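# Place the culture dish on the mat as drawn

## Task

Set the culture dish down on the mat so it rests in the position and orientation shown in the reference drawing (the page called manual). The whole dish must lie within the mat, no other object may be on the mat, and nothing may end up tipped over.

## Robot and tools

Robot: two six-joint arms, left_arm and right_arm, each with a two-finger gripper. In every row and in every per-joint list the joint order is waist, shoulder, elbow, wrist pitch, wrist yaw, wrist roll. For each arm the gripper opening comes after those six.

Frames: the scene frame has its origin at table-top height, halfway between the two nominal arm bases. +z points up, +x points out over the table, and left_arm is on the +y side. The arm names do not match image left and right. The calibrated bases in the scene frame are left_arm at (0, +0.285, +0.036) m with quat_wxyz (+1.000, 0, 0, +0.002), and right_arm at (+0.001, -0.357, +0.029) m with quat_wxyz (+1.000, 0, 0, -0.018). Each arm reports its hand pose (end_effector_position in metres, end_effector_quat_wxyz) in its own base frame. These readings can be a few cm off, more when the arm is stretched far. The gripper's fingers point along its +z axis and close along its y axis. The reported position is the point between the pads, about 1 cm short of the fingertips. Fixed cameras and the table use the scene frame.

execute_actions(actions, cameras): actions is a list of up to 15 actions. Each action is a table of up to 15 rows, one row per 1/30 s step. A short table keeps its final row for the remaining steps. A row is one flat list of 14 numbers, each in [-1, 1], covering both arms even when only one moves: left_arm's 6 joints and opening, then right_arm's 6 joints and opening. The joint numbers are offsets on a scaled axis, measured from the Joint targets as they stood when that action began. They do not add up row by row, but sending the same offset in a later action moves the joint further. A value of 1.0 equals 2.811 rad for waist and shoulder, 2.53 for elbow, 2.575 for wrist pitch, 8.12 for wrist yaw and 9.528 for wrist roll. The opening is an absolute setting: +1 is fully open and -1 is shut. Every action must also restate each opening, because a 0 there is a real command. Stated joint ranges in rad: waist -2.880 to 2.880, shoulder 0.000 to 3.142, elbow 0.000 to 3.019, wrist pitch -1.693 to 1.571, wrist yaw -1.571 to 1.571, wrist roll -2.094 to 2.094. Asking for more than 0.084 rad beyond an end gets the action rejected for both arms. cameras lists camera names, or ["all"], or []. An empty actions list returns the state plus all images.

move(target, speed, blend, opening_speed, grip_force, blocking, cameras): target is either one 14-number row laid out as above, or a list of up to 15 such rows passed through in order. Every row is an offset from the Joint targets in force when the call starts, not from the row before it. All joints run in step, so the hand traces a curve, and nothing steers around obstacles. speed is the top rate in rad/s for the joint with the most travel: 0.01 to 12.57, default 0.5. It can be one number or one per target. blend, in rad, rounds off the corners at intermediate targets; 0 means stopping at each. opening_speed is the rate of change of the opening per second on the -1 to +1 scale, minimum 0.2. Use it for gentle closing. grip_force is the pad force cap in N, from 10 to 50, given once or per arm; it stays in effect until changed. blocking=false returns after about 0.5 s while the motion continues. The "move:" line in the result reports done, off_target, moving, held or fault, plus limits=held if any steps were withheld.

wait(seconds 0 to 10): the arms keep their last commands, and any running move continues. stop(): brakes a running move; the faster it was going, the longer it takes. zoom_image(camera, region=[x0, y0, x1, y1] in pixels, at most 504 by 504): gives a closer look at the latest image from cam_head_left, cam_head_right, cam_left_wrist or cam_right_wrist. All four images are 896x504. show_instructions(): displays the reference drawing. finished_scene(scene): ends the current scene permanently; scene is its number, which is printed at the end of each result.

Result lines: Joint positions (rad, then the gap between the pads in m, 0.094 when open), Joint velocities ("within noise" when the arm is still), Joint targets (the base for the next offsets), Tool commands, grip_measured (the opening on the command scale; about 0.064 narrower than the part under a firm grip, and reads slightly wide when empty), joint torques (with an offset, so not zero in free air), and motor temperatures. "joint sent to its limit" means a joint was clamped at its true end. "joint command not followed" means the clearance check changed or held back targets. MOTOR HOT appears at 85 °C. At 100 °C an OVER-TEMPERATURE FAULT drops that arm for 30 s or more.

Motion limits: each step's target can lead the measured angle only by a fixed amount, and targets that would move the hand more than 110 mm are scaled back. This means large offsets can need several actions. If an arm is pressing on something, or has been dragged along, command its targets back past its measured angles.

Avoid: collisions or pressing between the two arms, including closing one gripper on the other arm's fingers. Also avoid fast impacts with the table or heavy objects, letting the dish drop or releasing it while it is moving, and anything falling off the table. Do not leave arms stretched out or pushing for long, because the motors heat. Close carefully on the dish, and open well above grip_measured to let go.

Each tool is called after "Emit:" as name(argument=value, ...), one argument or row to a line, values as JSON.

Reference images:

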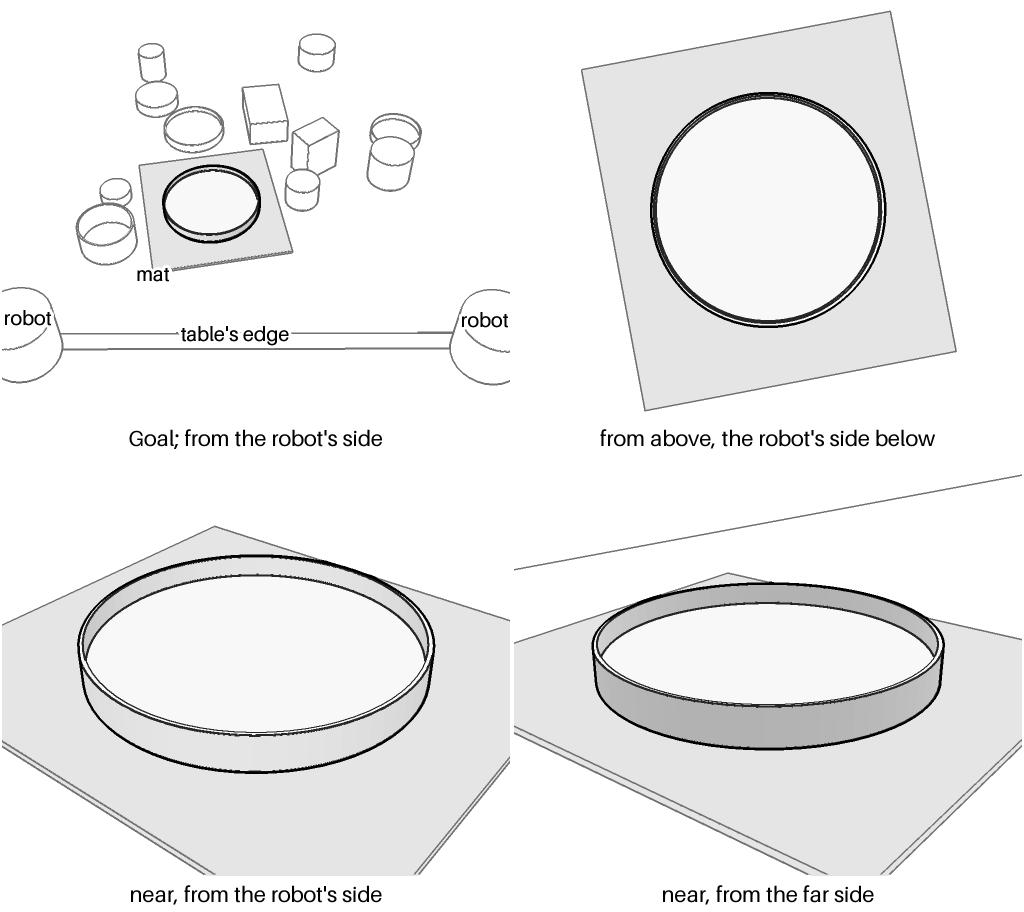

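## Session

Emit:
execute_actions(
  actions=[],
)

Scene clock: 0.00 s.
left_arm: end_effector_position=(+0.4422, +0.4132, +0.1076) grip_measured=+1.000 end_effector_quat_wxyz=(+0.335, +0.227, +0.905, +0.130) | right_arm: end_effector_position=(+0.3252, +0.1107, +0.2072) grip_measured=+1.000 end_effector_quat_wxyz=(+0.010, -0.175, +0.984, -0.014)
Joint positions: left_arm=[0.886 1.724 1.186 -0.453 0.48 1.23 0.094] | right_arm=[0.345 1.237 1.091 -1.411 0.032 -0.007 0.094]
Joint velocities: within noise
Joint torques (N m): no reading
Motor temperatures (°C): left_arm=[25 26 23 28 25 22 19] | right_arm=[24 20 23 24 23 23 23]
Heat: left arm: hottest wrist pitch 28 °C; right arm: hottest waist 24 °C.
Joint targets: left_arm=[0.886 1.727 1.208 -0.451 0.480 1.230] | right_arm=[0.345 1.238 1.118 -1.410 0.032 -0.007]
Tool commands: left_gripper/opening=+1.0 right_gripper/opening=+1.0

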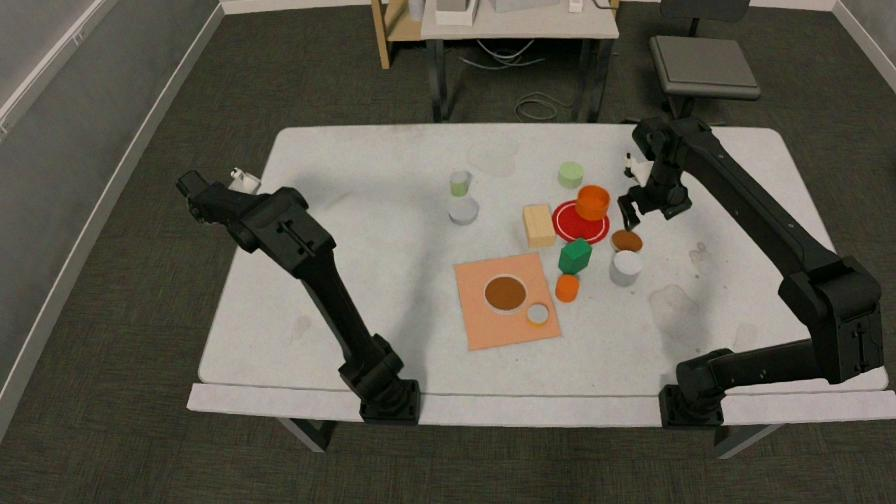

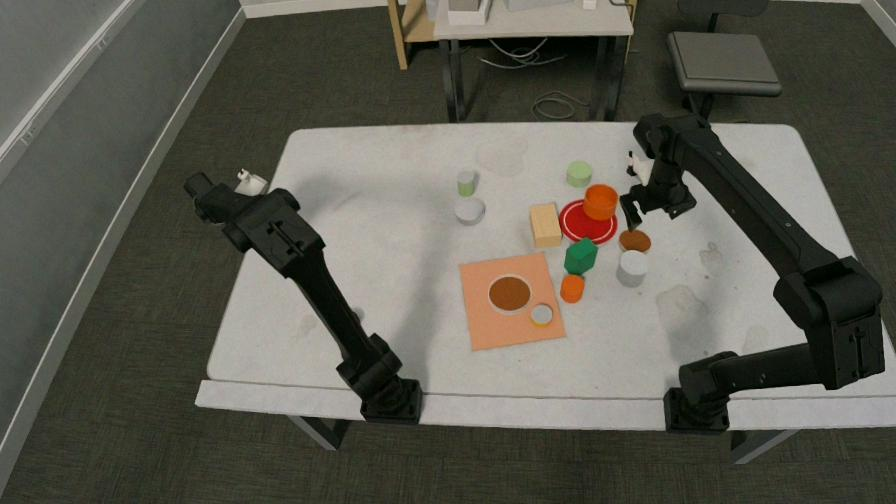

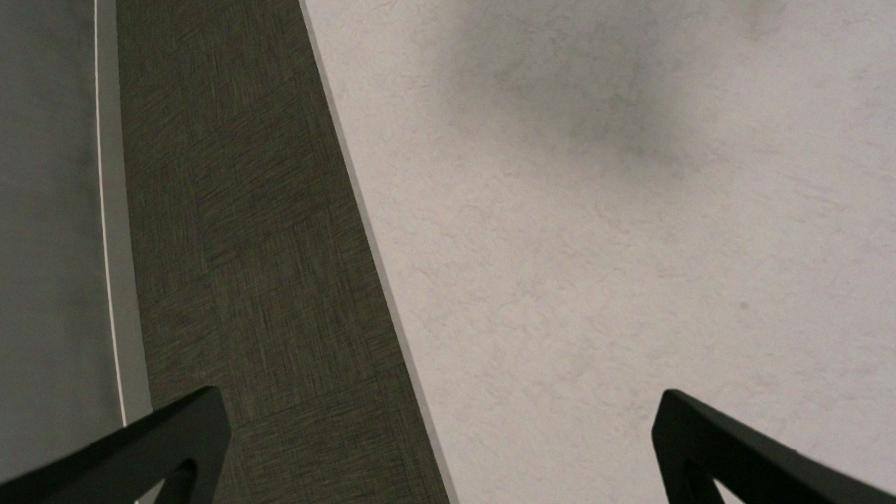

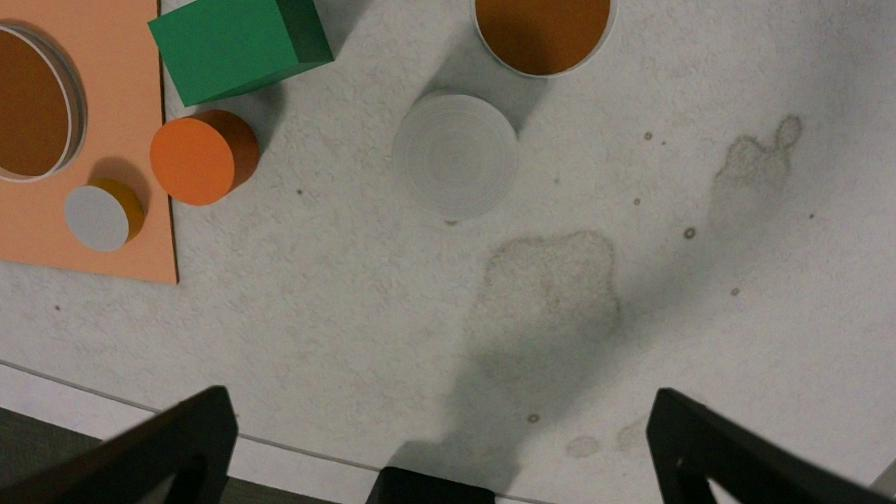

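Emit:
zoom_image(
  camera="cam_head_left",
  region=[430, 140, 680, 360],
)

Emit:
zoom_image(
  camera="cam_head_right",
  region=[540, 150, 670, 260],
)

Scaled by 2.016 from the camera's 896x504 image, which has a finer 1280x720 frame.

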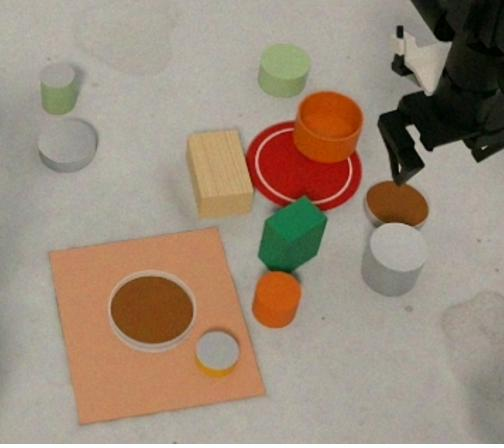

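Scaled by 3.877 from the camera's 896x504 image, which has a finer 1280x720 frame.

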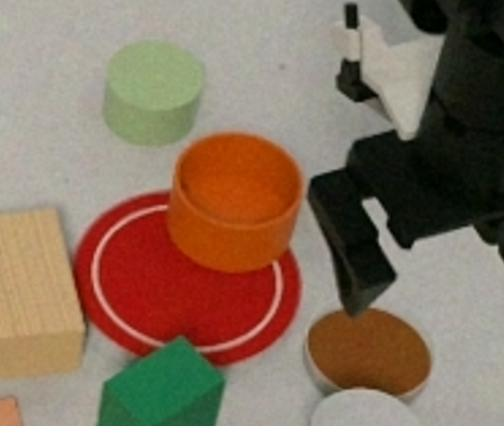

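Emit:
move(
  target=[0.12,-0.3,-0.1,-0.2,-0.059,-0.129,1,0.12,-0.05,0.15,0.12,-0.004,0,1],
  cameras=["all"],
)

Scene clock: 61.00 s.
left_arm: end_effector_position=(+0.1334, +0.3503, +0.3040) grip_measured=+1.000 end_effector_quat_wxyz=(+0.278, -0.531, +0.777, +0.192) | right_arm: end_effector_position=(+0.3499, +0.2803, +0.4515) grip_measured=+1.000 end_effector_quat_wxyz=(+0.364, -0.309, +0.870, +0.126)
Joint positions: left_arm=[1.21 0.889 0.962 -0.953 0.004 0.01 0.094] | right_arm=[0.677 1.103 1.442 -1.119 0.001 -0.007 0.094]
Joint torques (N m): left_arm=[1.2 -2.78 9.13 1.01 -0.11 0] | right_arm=[0.21 -6.59 13.7 1.66 -0.01 0.03]
Motor temperatures (°C): left_arm=[24 28 32 27 24 22 19] | right_arm=[24 21 38 24 22 22 22]
Heat: left arm: hottest elbow 32 °C; right arm: hottest elbow 38 °C.
Joint targets: left_arm=[1.223 0.883 0.956 -0.965 0.001 0.001] | right_arm=[0.683 1.097 1.497 -1.101 -0.001 -0.007]
move: off_target (right_arm); right_arm: the elbow is farthest, 0.056 rad from its target
camera_calibration:
cam_left_wrist: T_world_to_cam=[[0.939159, -0.343269, 0.0120894, -0.0106841], [-0.329666, -0.910708, -0.248858, 0.472738], [0.0964351, 0.229732, -0.968465, 0.286514], [0, 0, 0, 1]] pos_world=[0.13825, 0.361038, 0.395253]
cam_right_wrist: T_world_to_cam=[[0.639935, -0.768356, -0.0106199, -0.00140669], [-0.722905, -0.59728, -0.347368, 0.615555], [0.260559, 0.22997, -0.937669, 0.35781], [0, 0, 0, 1]] pos_world=[0.352657, 0.284292, 0.549316]

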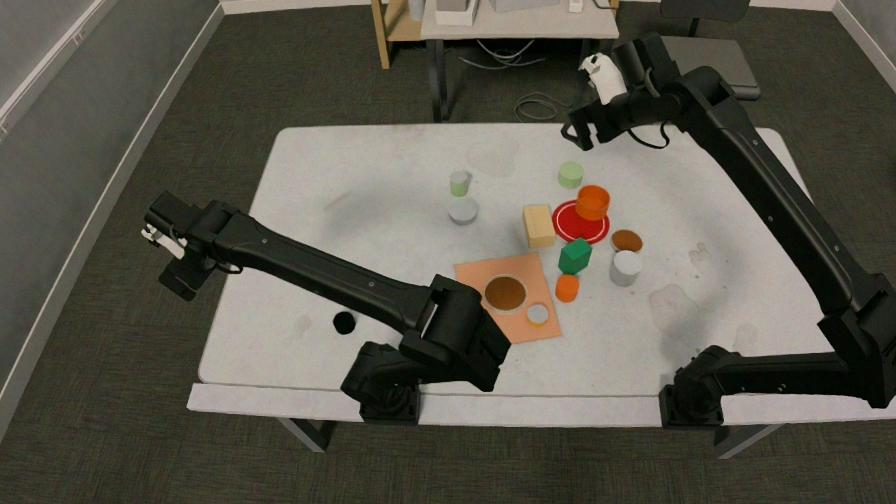

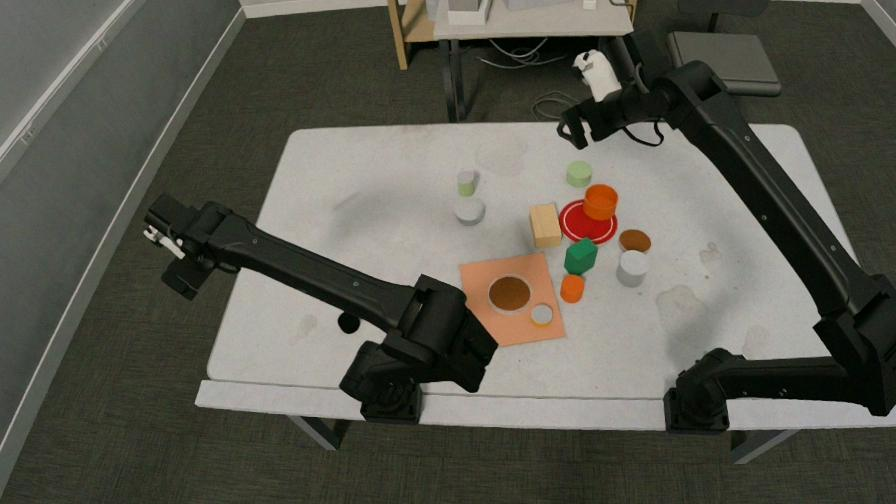

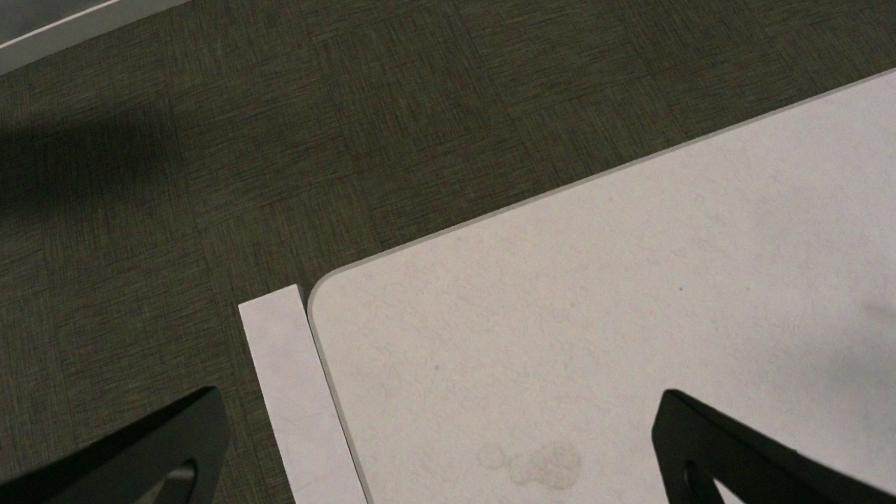

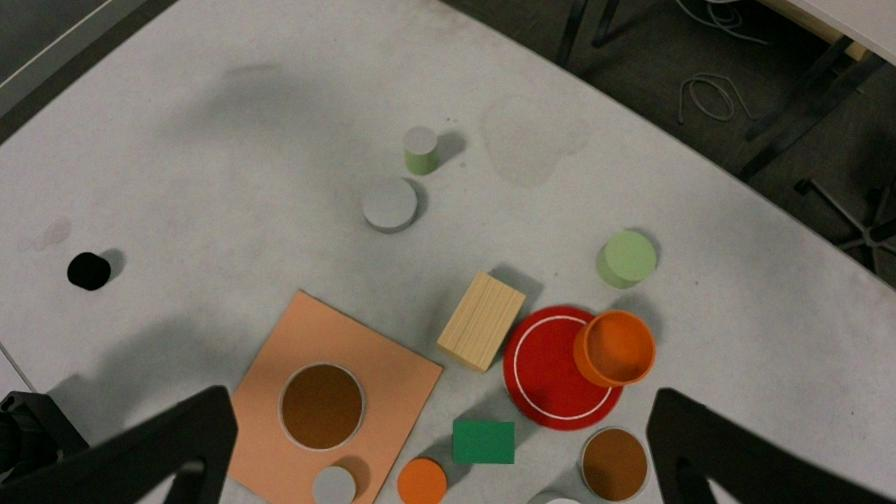

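Emit:
zoom_image(
  camera="cam_right_wrist",
  region=[480, 280, 680, 450],
)

Emit:
zoom_image(
  camera="cam_right_wrist",
  region=[220, 280, 460, 504],
)

Scaled by 2.520 from the camera's 896x504 image, which has a finer 1280x720 frame.

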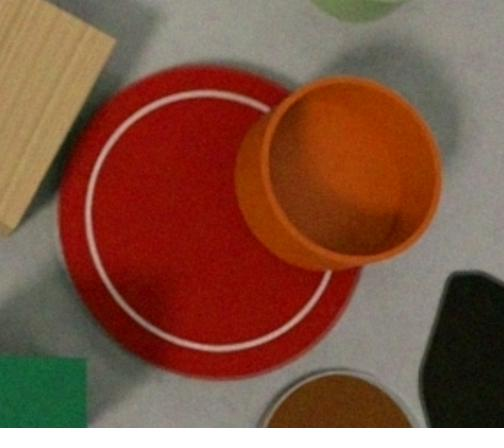

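Scaled by 2.100 from the camera's 896x504 image, which has a finer 1280x720 frame.

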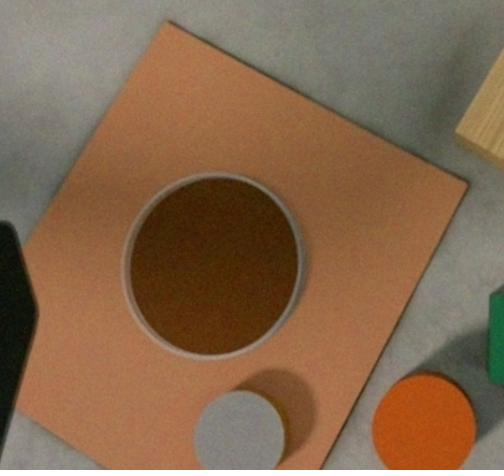

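Emit:
move(
  target=[0,0,0,0,0,0,1,0,0,-0.16,0,0,0,1],
)

Emit:
move(
  target=[0,0,0,0,0,0,1,0,0,0,0.16,0,0,1],
  cameras=["cam_right_wrist", "cam_head_right"],
)

Emit:
move(
  target=[0,0,0,0,0,0,1,0,-0.11,0,0,0,0,1],
  cameras=["cam_right_wrist"],
)

Scene clock: 132.53 s.
left_arm: end_effector_position=(+0.1334, +0.3503, +0.3040) grip_measured=+1.000 end_effector_quat_wxyz=(+0.279, -0.531, +0.777, +0.192) | right_arm: end_effector_position=(+0.3116, +0.2495, +0.2737) grip_measured=+1.000 end_effector_quat_wxyz=(+0.212, -0.326, +0.918, +0.074)
Joint positions: left_arm=[1.21 0.889 0.962 -0.953 0.004 0.01 0.094] | right_arm=[0.677 1.095 1.091 -1.114 0.001 -0.007 0.094]
Joint torques (N m): left_arm=[1.2 -2.78 9.13 1.01 -0.11 -0.03] | right_arm=[0.21 -5.83 9.88 1.1 -0.01 0.03]
Motor temperatures (°C): left_arm=[24 27 34 27 23 22 19] | right_arm=[24 21 45 24 22 22 22]
Heat: left arm: hottest elbow 34 °C; right arm: hottest elbow 45 °C.
Joint targets: left_arm=[1.223 0.883 0.956 -0.965 0.001 0.001] | right_arm=[0.683 1.097 1.092 -1.101 -0.001 -0.007]
move: done

Scene clock: 133.97 s.
left_arm: end_effector_position=(+0.1334, +0.3503, +0.3040) grip_measured=+1.000 end_effector_quat_wxyz=(+0.279, -0.531, +0.777, +0.192) | right_arm: end_effector_position=(+0.3734, +0.2991, +0.3346) grip_measured=+1.000 end_effector_quat_wxyz=(+0.393, -0.304, +0.857, +0.137)
Joint positions: left_arm=[1.21 0.889 0.962 -0.953 0.004 0.01 0.094] | right_arm=[0.677 1.095 1.091 -0.708 0.001 -0.007 0.094]
Joint torques (N m): left_arm=[1.2 -2.78 9.13 1.01 -0.11 -0.03] | right_arm=[0.21 -6.18 10.28 1.81 -0.01 0.03]
Heat: left arm: hottest elbow 34 °C; right arm: hottest elbow 46 °C.
Joint targets: left_arm=[1.223 0.883 0.956 -0.965 0.001 0.001] | right_arm=[0.683 1.097 1.092 -0.689 -0.001 -0.007]
move: done
camera_calibration:
cam_right_wrist: T_world_to_cam=[[0.640466, -0.767929, -0.00936872, -0.00392873], [-0.702718, -0.58107, -0.410542, 0.611894], [0.309823, 0.269522, -0.911794, 0.198779], [0, 0, 0, 1]] pos_world=[0.370919, 0.298961, 0.432417]
Images, in order (width x height): cam_head_right 896x504, cam_right_wrist 896x504.

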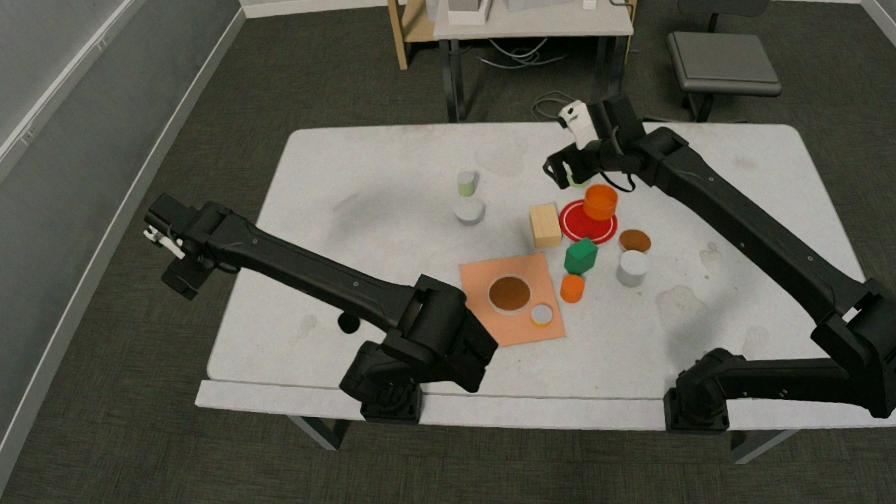

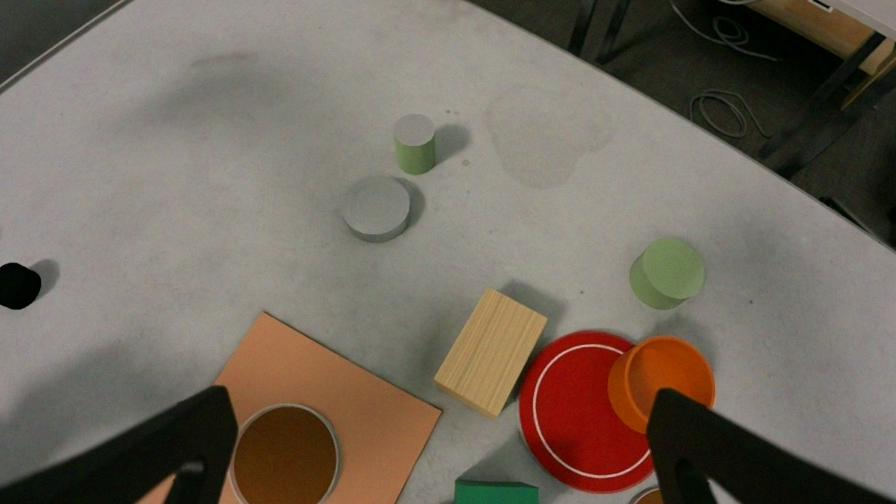

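Scene clock: 135.20 s.
left_arm: end_effector_position=(+0.1334, +0.3503, +0.3040) grip_measured=+1.000 end_effector_quat_wxyz=(+0.279, -0.531, +0.777, +0.192) | right_arm: end_effector_position=(+0.3069, +0.2457, +0.4650) grip_measured=+1.000 end_effector_quat_wxyz=(+0.523, -0.279, +0.785, +0.182)
Joint positions: left_arm=[1.21 0.889 0.962 -0.953 0.004 0.01 0.094] | right_arm=[0.677 0.78 1.089 -0.706 0.001 -0.007 0.094]
Joint torques (N m): left_arm=[1.2 -2.78 9.13 1.01 -0.11 -0.03] | right_arm=[0.21 -1.38 10.24 1.89 -0.01 0.03]
Heat: left arm: hottest elbow 34 °C; right arm: hottest elbow 46 °C.
Joint targets: left_arm=[1.223 0.883 0.956 -0.965 0.001 0.001] | right_arm=[0.683 0.788 1.093 -0.689 -0.001 -0.007]
move: done
camera_calibration:
cam_right_wrist: T_world_to_cam=[[0.642012, -0.766688, -0.00314535, -0.0047923], [-0.569099, -0.473798, -0.672043, 0.641888], [0.513757, 0.43325, -0.740505, 0.170172], [0, 0, 0, 1]] pos_world=[0.280947, 0.226724, 0.557375]
Images, in order (width x height): cam_right_wrist 896x504.

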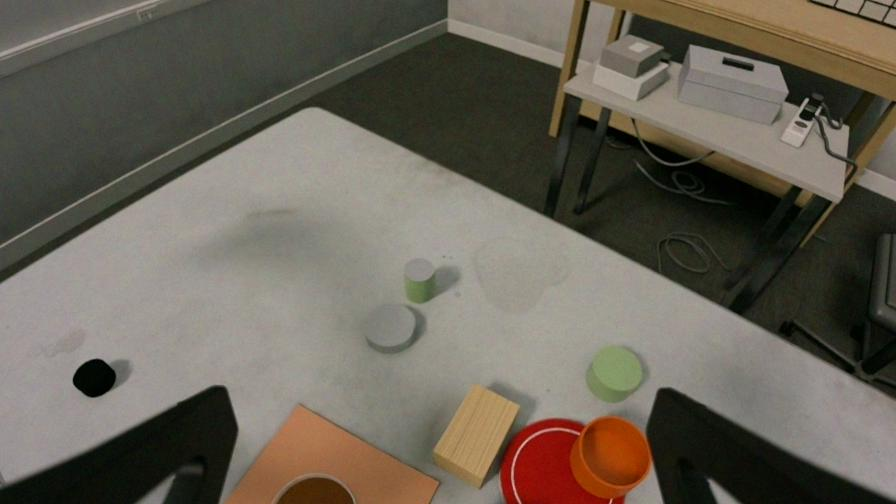

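Emit:
move(
  target=[-0.4,0,0,0,0,0,1,0.1,-0.15,0,-0.2,0,0,1],
  speed=1,
  cameras=["cam_head_left", "cam_head_right", "cam_left_wrist"],
)

Scene clock: 153.53 s.
left_arm: end_effector_position=(+0.3727, +0.0398, +0.3040) grip_measured=+1.000 end_effector_quat_wxyz=(+0.338, -0.047, +0.940, +0.019) | right_arm: end_effector_position=(+0.1160, +0.1633, +0.4697) grip_measured=+1.000 end_effector_quat_wxyz=(+0.465, -0.395, +0.756, +0.239)
Joint positions: left_arm=[0.109 0.889 0.962 -0.953 0.002 0.008 0.094] | right_arm=[0.956 0.366 1.089 -1.193 0.001 -0.007 0.094]
Joint torques (N m): left_arm=[-0.38 -2.78 9.13 0.99 -0.01 0] | right_arm=[0.38 4.48 8.34 0.85 -0.01 0.03]
Heat: left arm: hottest elbow 34 °C; right arm: hottest elbow 44 °C.
Joint targets: left_arm=[0.098 0.883 0.956 -0.965 0.001 0.001] | right_arm=[0.964 0.366 1.093 -1.204 -0.001 -0.007]
move: done
camera_calibration:
cam_left_wrist: T_world_to_cam=[[0.122017, -0.992452, 0.0122738, -0.0116133], [-0.960937, -0.121219, -0.24881, 0.472689], [0.248419, 0.0185646, -0.968475, 0.286534], [0, 0, 0, 1]] pos_world=[0.38446, 0.040454, 0.395253]
Images, in order (width x height): cam_head_left 896x504, cam_head_right 896x504, cam_left_wrist 896x504.

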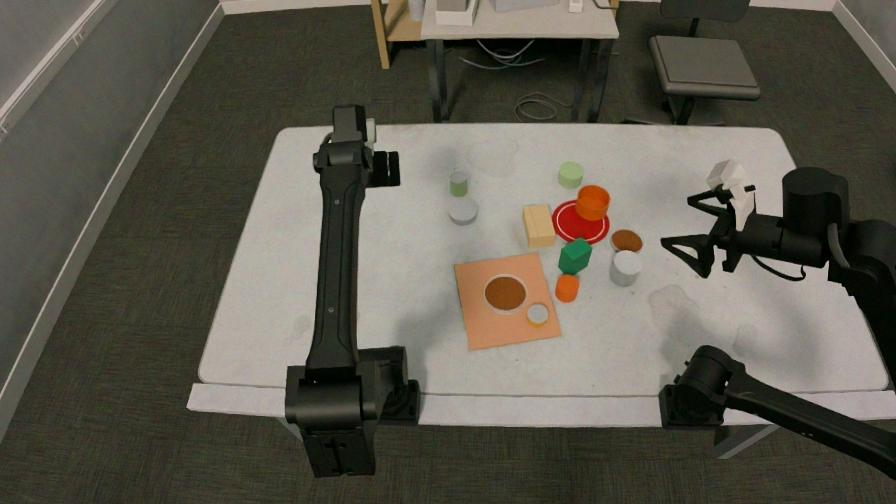

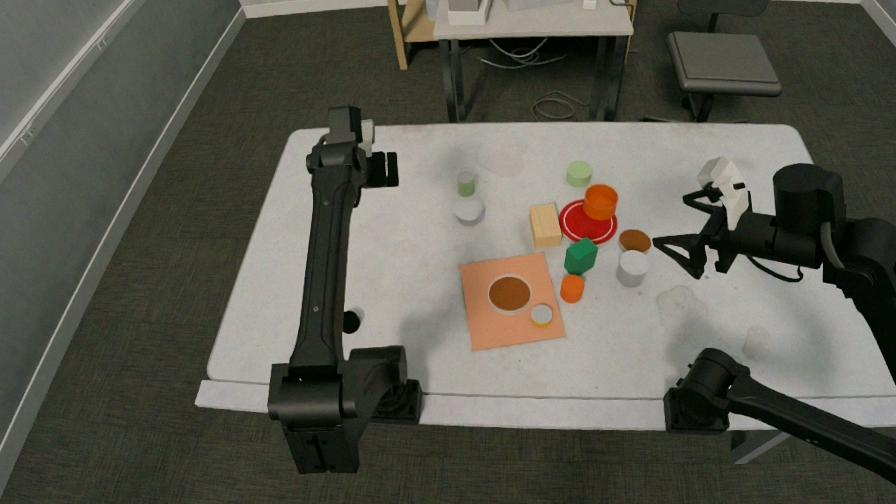

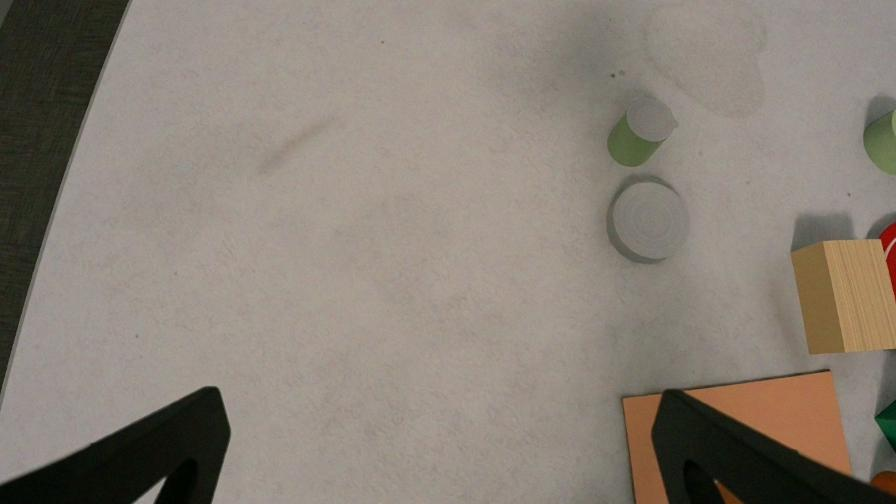

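Emit:
move(
  target=[0.3,0,0,0,0,0,1,-0.19,0.102,-0.146,0.207,0,0,1],
  speed=1,
  cameras=["cam_right_wrist"],
)

Emit:
zoom_image(
  camera="cam_right_wrist",
  region=[230, 50, 700, 400],
)

Scene clock: 213.47 s.
left_arm: end_effector_position=(+0.2242, +0.3004, +0.3040) grip_measured=+1.000 end_effector_quat_wxyz=(+0.302, -0.419, +0.842, +0.153) | right_arm: end_effector_position=(+0.3128, +0.1455, +0.2960) grip_measured=+1.000 end_effector_quat_wxyz=(+0.446, -0.196, +0.868, +0.097)
Joint positions: left_arm=[0.931 0.889 0.962 -0.953 0.001 0.008 0.094] | right_arm=[0.437 0.653 0.721 -0.69 0.001 -0.007 0.094]
Joint torques (N m): left_arm=[1.03 -2.78 9.13 0.99 0.04 0] | right_arm=[-0.91 -0.85 10.37 1.83 -0.02 0.03]
Motor temperatures (°C): left_arm=[24 26 35 27 22 22 19] | right_arm=[24 21 38 23 21 21 22]
Heat: left arm: hottest elbow 35 °C; right arm: hottest elbow 38 °C.
Joint targets: left_arm=[0.942 0.883 0.956 -0.965 0.002 0.001] | right_arm=[0.430 0.653 0.723 -0.671 -0.001 -0.007]
move: done
camera_calibration:
cam_right_wrist: T_world_to_cam=[[0.440703, -0.897623, -0.00736005, -0.00263337], [-0.783652, -0.380722, -0.490857, 0.484185], [0.437803, 0.22209, -0.871209, 0.178677], [0, 0, 0, 1]] pos_world=[0.302368, 0.142294, 0.393311]
Images, in order (width x height): cam_right_wrist 896x504.

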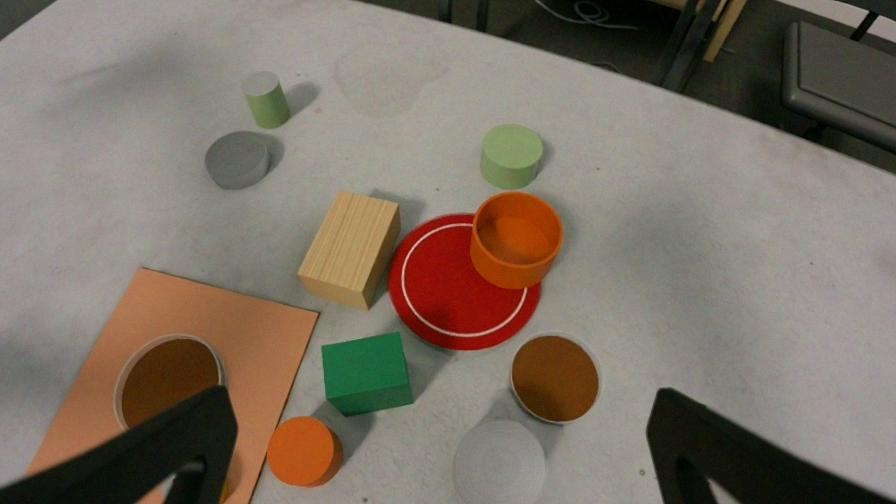

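Scaled by 1.072 from the camera's 896x504 image, which has a finer 1280x720 frame.

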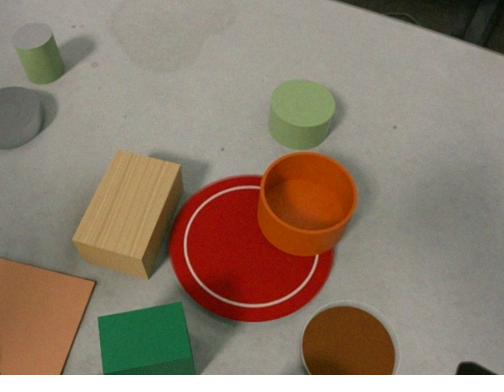

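Emit:
zoom_image(
  camera="cam_right_wrist",
  region=[380, 260, 480, 360],
)

Emit:
zoom_image(
  camera="cam_right_wrist",
  region=[470, 260, 620, 430],
)

Emit:
zoom_image(
  camera="cam_right_wrist",
  region=[100, 300, 240, 440],
)

Scaled by 5.040 from the camera's 896x504 image, which has a finer 1280x720 frame.

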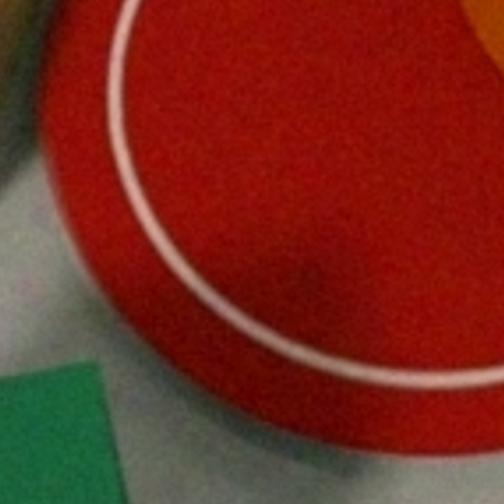

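Scaled by 2.965 from the camera's 896x504 image, which has a finer 1280x720 frame.

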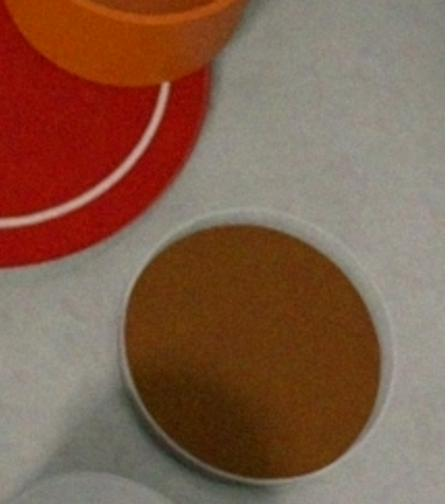

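Scaled by 3.600 from the camera's 896x504 image, which has a finer 1280x720 frame.

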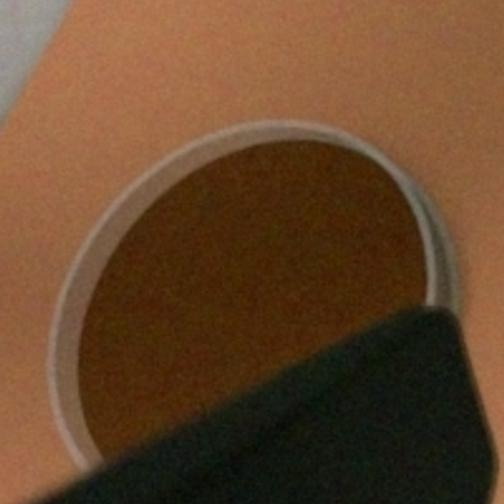

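Emit:
move(
  target=[0,0,0,0,0,0,1,-0.0075,0.41,0.341,-0.264,0,0,0.1],
  speed=0.8,
  cameras=["cam_right_wrist"],
)

Emit:
zoom_image(
  camera="cam_right_wrist",
  region=[200, 200, 700, 504],
)

Scene clock: 293.90 s.
left_arm: end_effector_position=(+0.2242, +0.3004, +0.3040) grip_measured=+1.000 end_effector_quat_wxyz=(+0.302, -0.419, +0.842, +0.153) | right_arm: end_effector_position=(+0.4883, +0.2155, +0.1320) grip_measured=+0.102 end_effector_quat_wxyz=(-0.021, -0.210, +0.977, -0.005)
Joint positions: left_arm=[0.931 0.889 0.962 -0.953 0.001 0.008 0.094] | right_arm=[0.417 1.807 1.534 -1.341 0.001 -0.007 0.052]
Joint torques (N m): left_arm=[1.03 -2.78 9.13 1.01 0.04 0] | right_arm=[-0.97 -15.33 12.29 -0.5 -0.02 0.03]
Motor temperatures (°C): left_arm=[24 26 36 26 22 22 19] | right_arm=[24 20 43 23 21 21 22]
Heat: left arm: hottest elbow 36 °C; right arm: hottest elbow 43 °C.
Joint targets: left_arm=[0.942 0.883 0.956 -0.965 0.002 0.001] | right_arm=[0.409 1.806 1.586 -1.351 -0.001 -0.007]
move: off_target (right_arm); right_arm: the elbow is farthest, 0.051 rad from its target
camera_calibration:
cam_right_wrist: T_world_to_cam=[[0.408556, -0.912516, -0.01989, 0.0022056], [-0.806327, -0.371052, 0.460605, 0.451297], [-0.42769, -0.172145, -0.887382, 0.453115], [0, 0, 0, 1]] pos_world=[0.556784, 0.247469, 0.19426]
Images, in order (width x height): cam_right_wrist 896x504.

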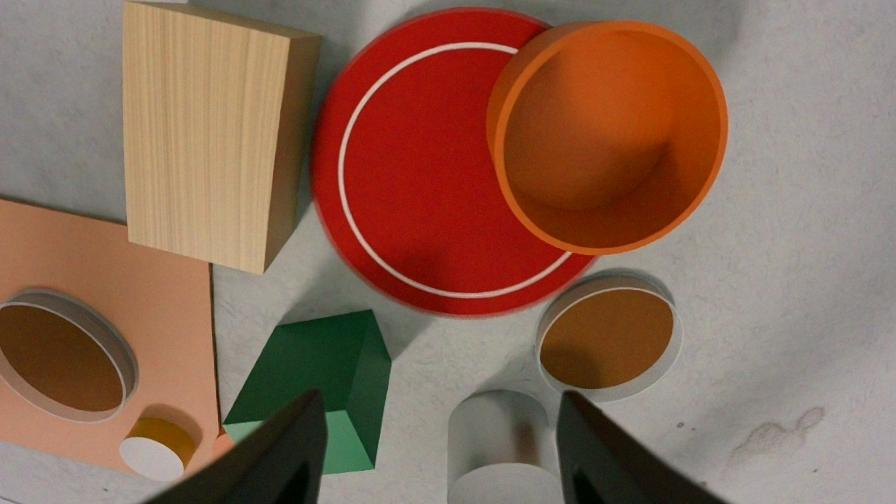

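Scaled by 1.008 from the camera's 896x504 image, which has a finer 1280x720 frame.

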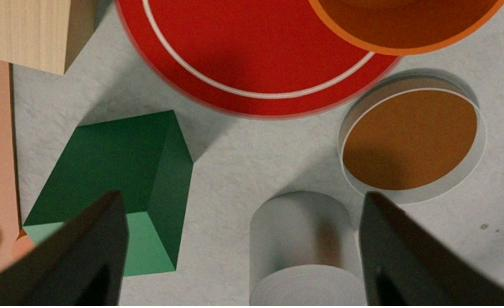

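Emit:
zoom_image(
  camera="cam_right_wrist",
  region=[310, 0, 470, 140],
)

Emit:
zoom_image(
  camera="cam_right_wrist",
  region=[400, 240, 620, 340],
)

Scaled by 3.150 from the camera's 896x504 image, which has a finer 1280x720 frame.

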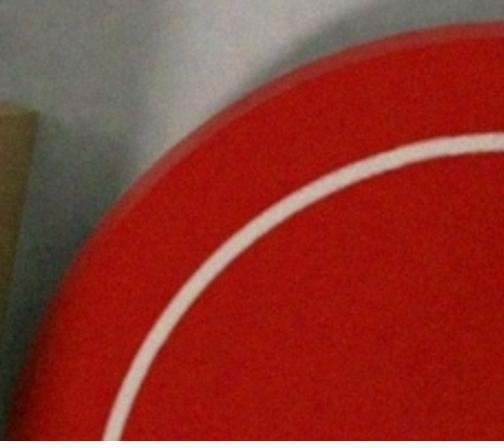

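Scaled by 2.291 from the camera's 896x504 image, which has a finer 1280x720 frame.

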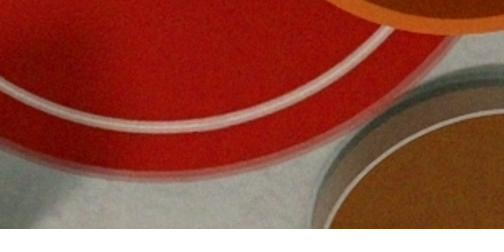

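Emit:
move(
  target=[0,0,0,0,0,0,1,-0.01,0.046,-0.003,0.072,0,0,0.1],
  cameras=["cam_right_wrist"],
)

Scene clock: 465.53 s.
left_arm: end_effector_position=(+0.2242, +0.3004, +0.3040) grip_measured=+1.000 end_effector_quat_wxyz=(+0.302, -0.419, +0.842, +0.153) | right_arm: end_effector_position=(+0.5294, +0.2138, +0.0623) grip_measured=+0.102 end_effector_quat_wxyz=(-0.004, -0.194, +0.981, -0.001)
Joint positions: left_arm=[0.931 0.889 0.962 -0.953 0.001 0.008 0.094] | right_arm=[0.385 1.938 1.537 -1.177 0.001 -0.007 0.052]
Joint torques (N m): left_arm=[1.03 -2.78 9.13 1.01 0.04 0] | right_arm=[-0.62 -17.2 11.43 0.34 -0.01 0.03]
Motor temperatures (°C): left_arm=[23 25 37 26 22 22 19] | right_arm=[23 29 53 22 21 20 22]
Heat: left arm: hottest elbow 37 °C; right arm: hottest elbow 53 °C.
Joint targets: left_arm=[0.942 0.883 0.956 -0.965 0.002 0.001] | right_arm=[0.381 1.935 1.578 -1.165 -0.001 -0.007]
move: off_target (right_arm); right_arm: the elbow is farthest, 0.042 rad from its target
camera_calibration:
cam_right_wrist: T_world_to_cam=[[0.379809, -0.924846, -0.0201442, 0.000257981], [-0.832339, -0.351159, 0.428834, 0.527328], [-0.403679, -0.146108, -0.903159, 0.391195], [0, 0, 0, 1]] pos_world=[0.596735, 0.242572, 0.12718]
Images, in order (width x height): cam_right_wrist 896x504.

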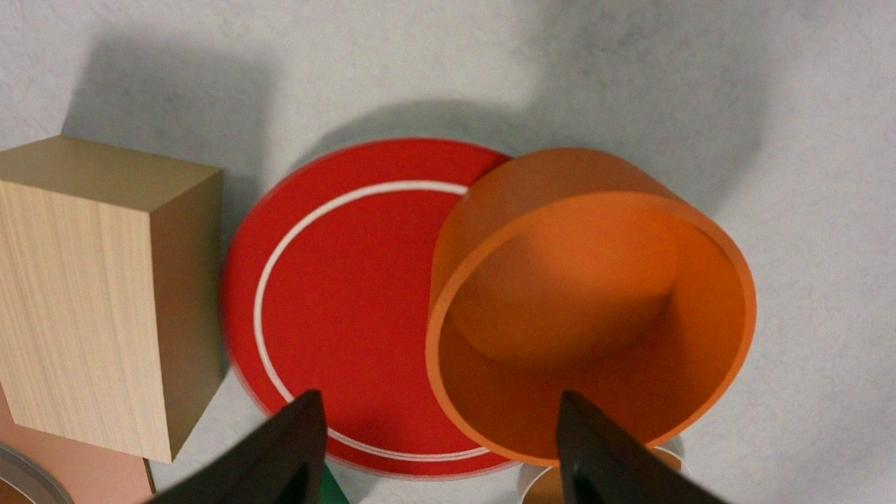

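Emit:
move(
  target=[
    [0,0,0,0,0,0,1,0,0.0217,-0.0192,0.0423,0,0,0.1],
    [0,0,0,0,0,0,1,0,0.0217,-0.0192,0.0423,0,0,-1],
  ],
  speed=0.3,
  opening_speed=0.6,
  cameras=["cam_right_wrist"],
)

Scene clock: 493.40 s.
left_arm: end_effector_position=(+0.2242, +0.3004, +0.3040) grip_measured=+1.000 end_effector_quat_wxyz=(+0.302, -0.419, +0.842, +0.153) | right_arm: end_effector_position=(+0.5483, +0.2214, +0.0354) grip_measured=-0.945 end_effector_quat_wxyz=(+0.024, -0.194, +0.981, +0.004)
Joint positions: left_arm=[0.931 0.889 0.962 -0.953 0.001 0.008 0.094] | right_arm=[0.385 1.983 1.53 -1.068 0.001 -0.007 0.003]
Joint torques (N m): left_arm=[1.03 -2.78 9.13 1.01 0.04 0] | right_arm=[-0.62 -16.38 8.14 0.46 -0.02 0.03]
Motor temperatures (°C): left_arm=[23 25 37 26 21 21 19] | right_arm=[23 30 47 22 21 20 22]
Heat: left arm: hottest elbow 37 °C; right arm: hottest elbow 47 °C.
Joint targets: left_arm=[0.942 0.883 0.956 -0.965 0.002 0.001] | right_arm=[0.381 1.996 1.530 -1.056 -0.001 -0.007]
move: done
camera_calibration:
cam_right_wrist: T_world_to_cam=[[0.380847, -0.924425, -0.0198669, -0.00103026], [-0.853576, -0.359756, 0.376807, 0.572754], [-0.355477, -0.126548, -0.926079, 0.345811], [0, 0, 0, 1]] pos_world=[0.612209, 0.248861, 0.10441]
Images, in order (width x height): cam_right_wrist 896x504.

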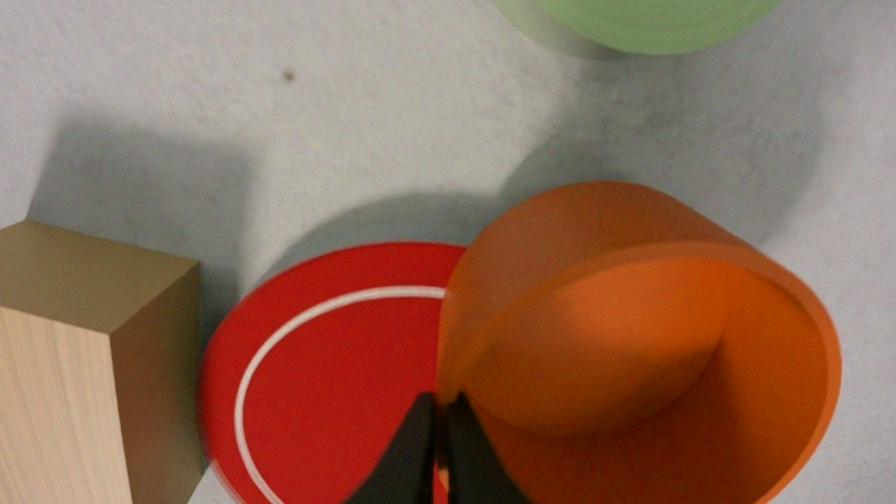

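Emit:
move(
  target=[
    [0,0,0,0,0,0,1,0,-0.09,0,0.05,0,0,-1],
    [0,0,0,0,0,0,1,-0.2414,-0.142,0,0.0,0,0,-1],
  ],
  speed=0.7,
  blend=0.1,
  cameras=["cam_right_wrist", "cam_head_left","cam_head_right"],
)

Emit:
zoom_image(
  camera="cam_head_left",
  region=[500, 150, 700, 300],
)

Scene clock: 508.20 s.
left_arm: end_effector_position=(+0.2242, +0.3004, +0.3040) grip_measured=+1.000 end_effector_quat_wxyz=(+0.302, -0.419, +0.842, +0.153) | right_arm: end_effector_position=(+0.5606, -0.1753, +0.2475) grip_measured=-0.948 end_effector_quat_wxyz=(+0.213, +0.144, +0.966, -0.033)
Joint positions: left_arm=[0.931 0.889 0.962 -0.953 0.001 0.008 0.094] | right_arm=[-0.302 1.605 1.516 -1.047 0 -0.007 0.002]
Joint torques (N m): left_arm=[1.03 -2.78 9.14 1.01 0.04 0] | right_arm=[0.09 -14.39 10.71 0.27 0.02 0.03]
Heat: left arm: hottest elbow 38 °C; right arm: hottest elbow 45 °C.
Joint targets: left_arm=[0.942 0.883 0.956 -0.965 0.002 0.001] | right_arm=[-0.298 1.597 1.530 -1.056 -0.001 -0.007]
move: done
camera_calibration:
cam_right_wrist: T_world_to_cam=[[-0.284881, -0.958415, -0.0168358, -0.00174076], [-0.958558, 0.284891, 0.00182434, 0.625306], [0.00304789, 0.0166578, -0.999857, 0.338682], [0, 0, 0, 1]] pos_world=[0.597864, -0.185454, 0.337463]
Images, in order (width x height): cam_head_left 896x504, cam_head_right 896x504, cam_right_wrist 896x504.

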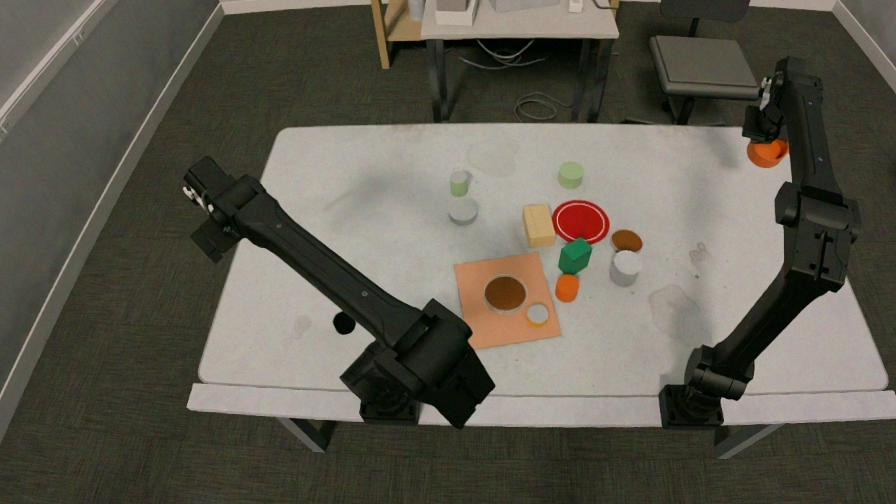

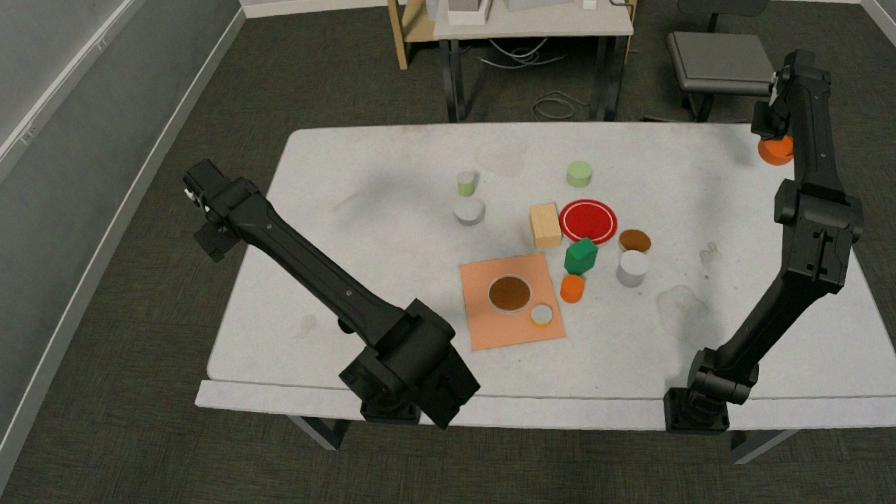

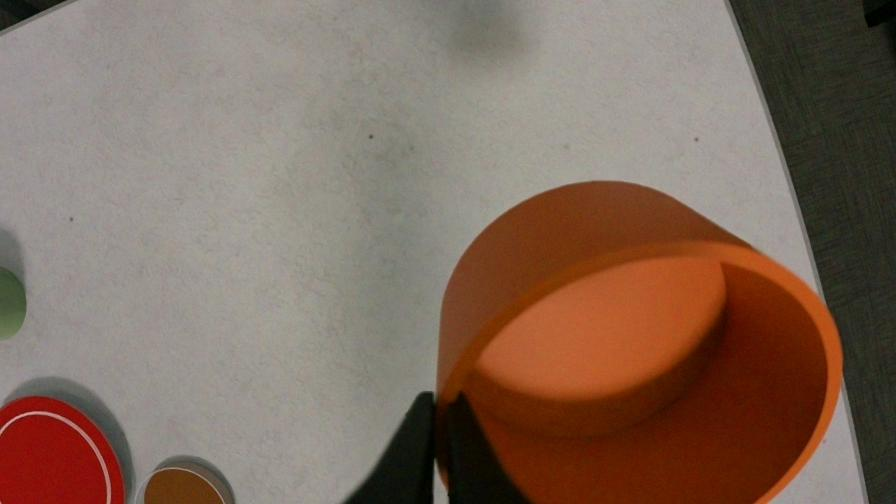

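Scaled by 2.520 from the camera's 896x504 image, which has a finer 1280x720 frame.

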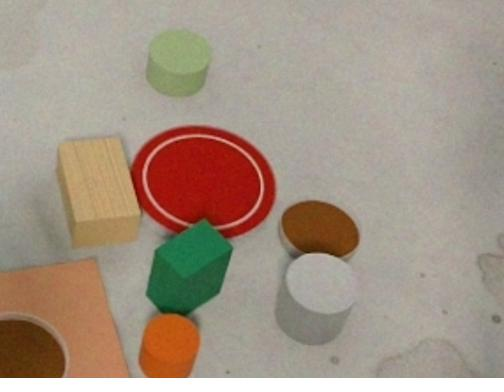

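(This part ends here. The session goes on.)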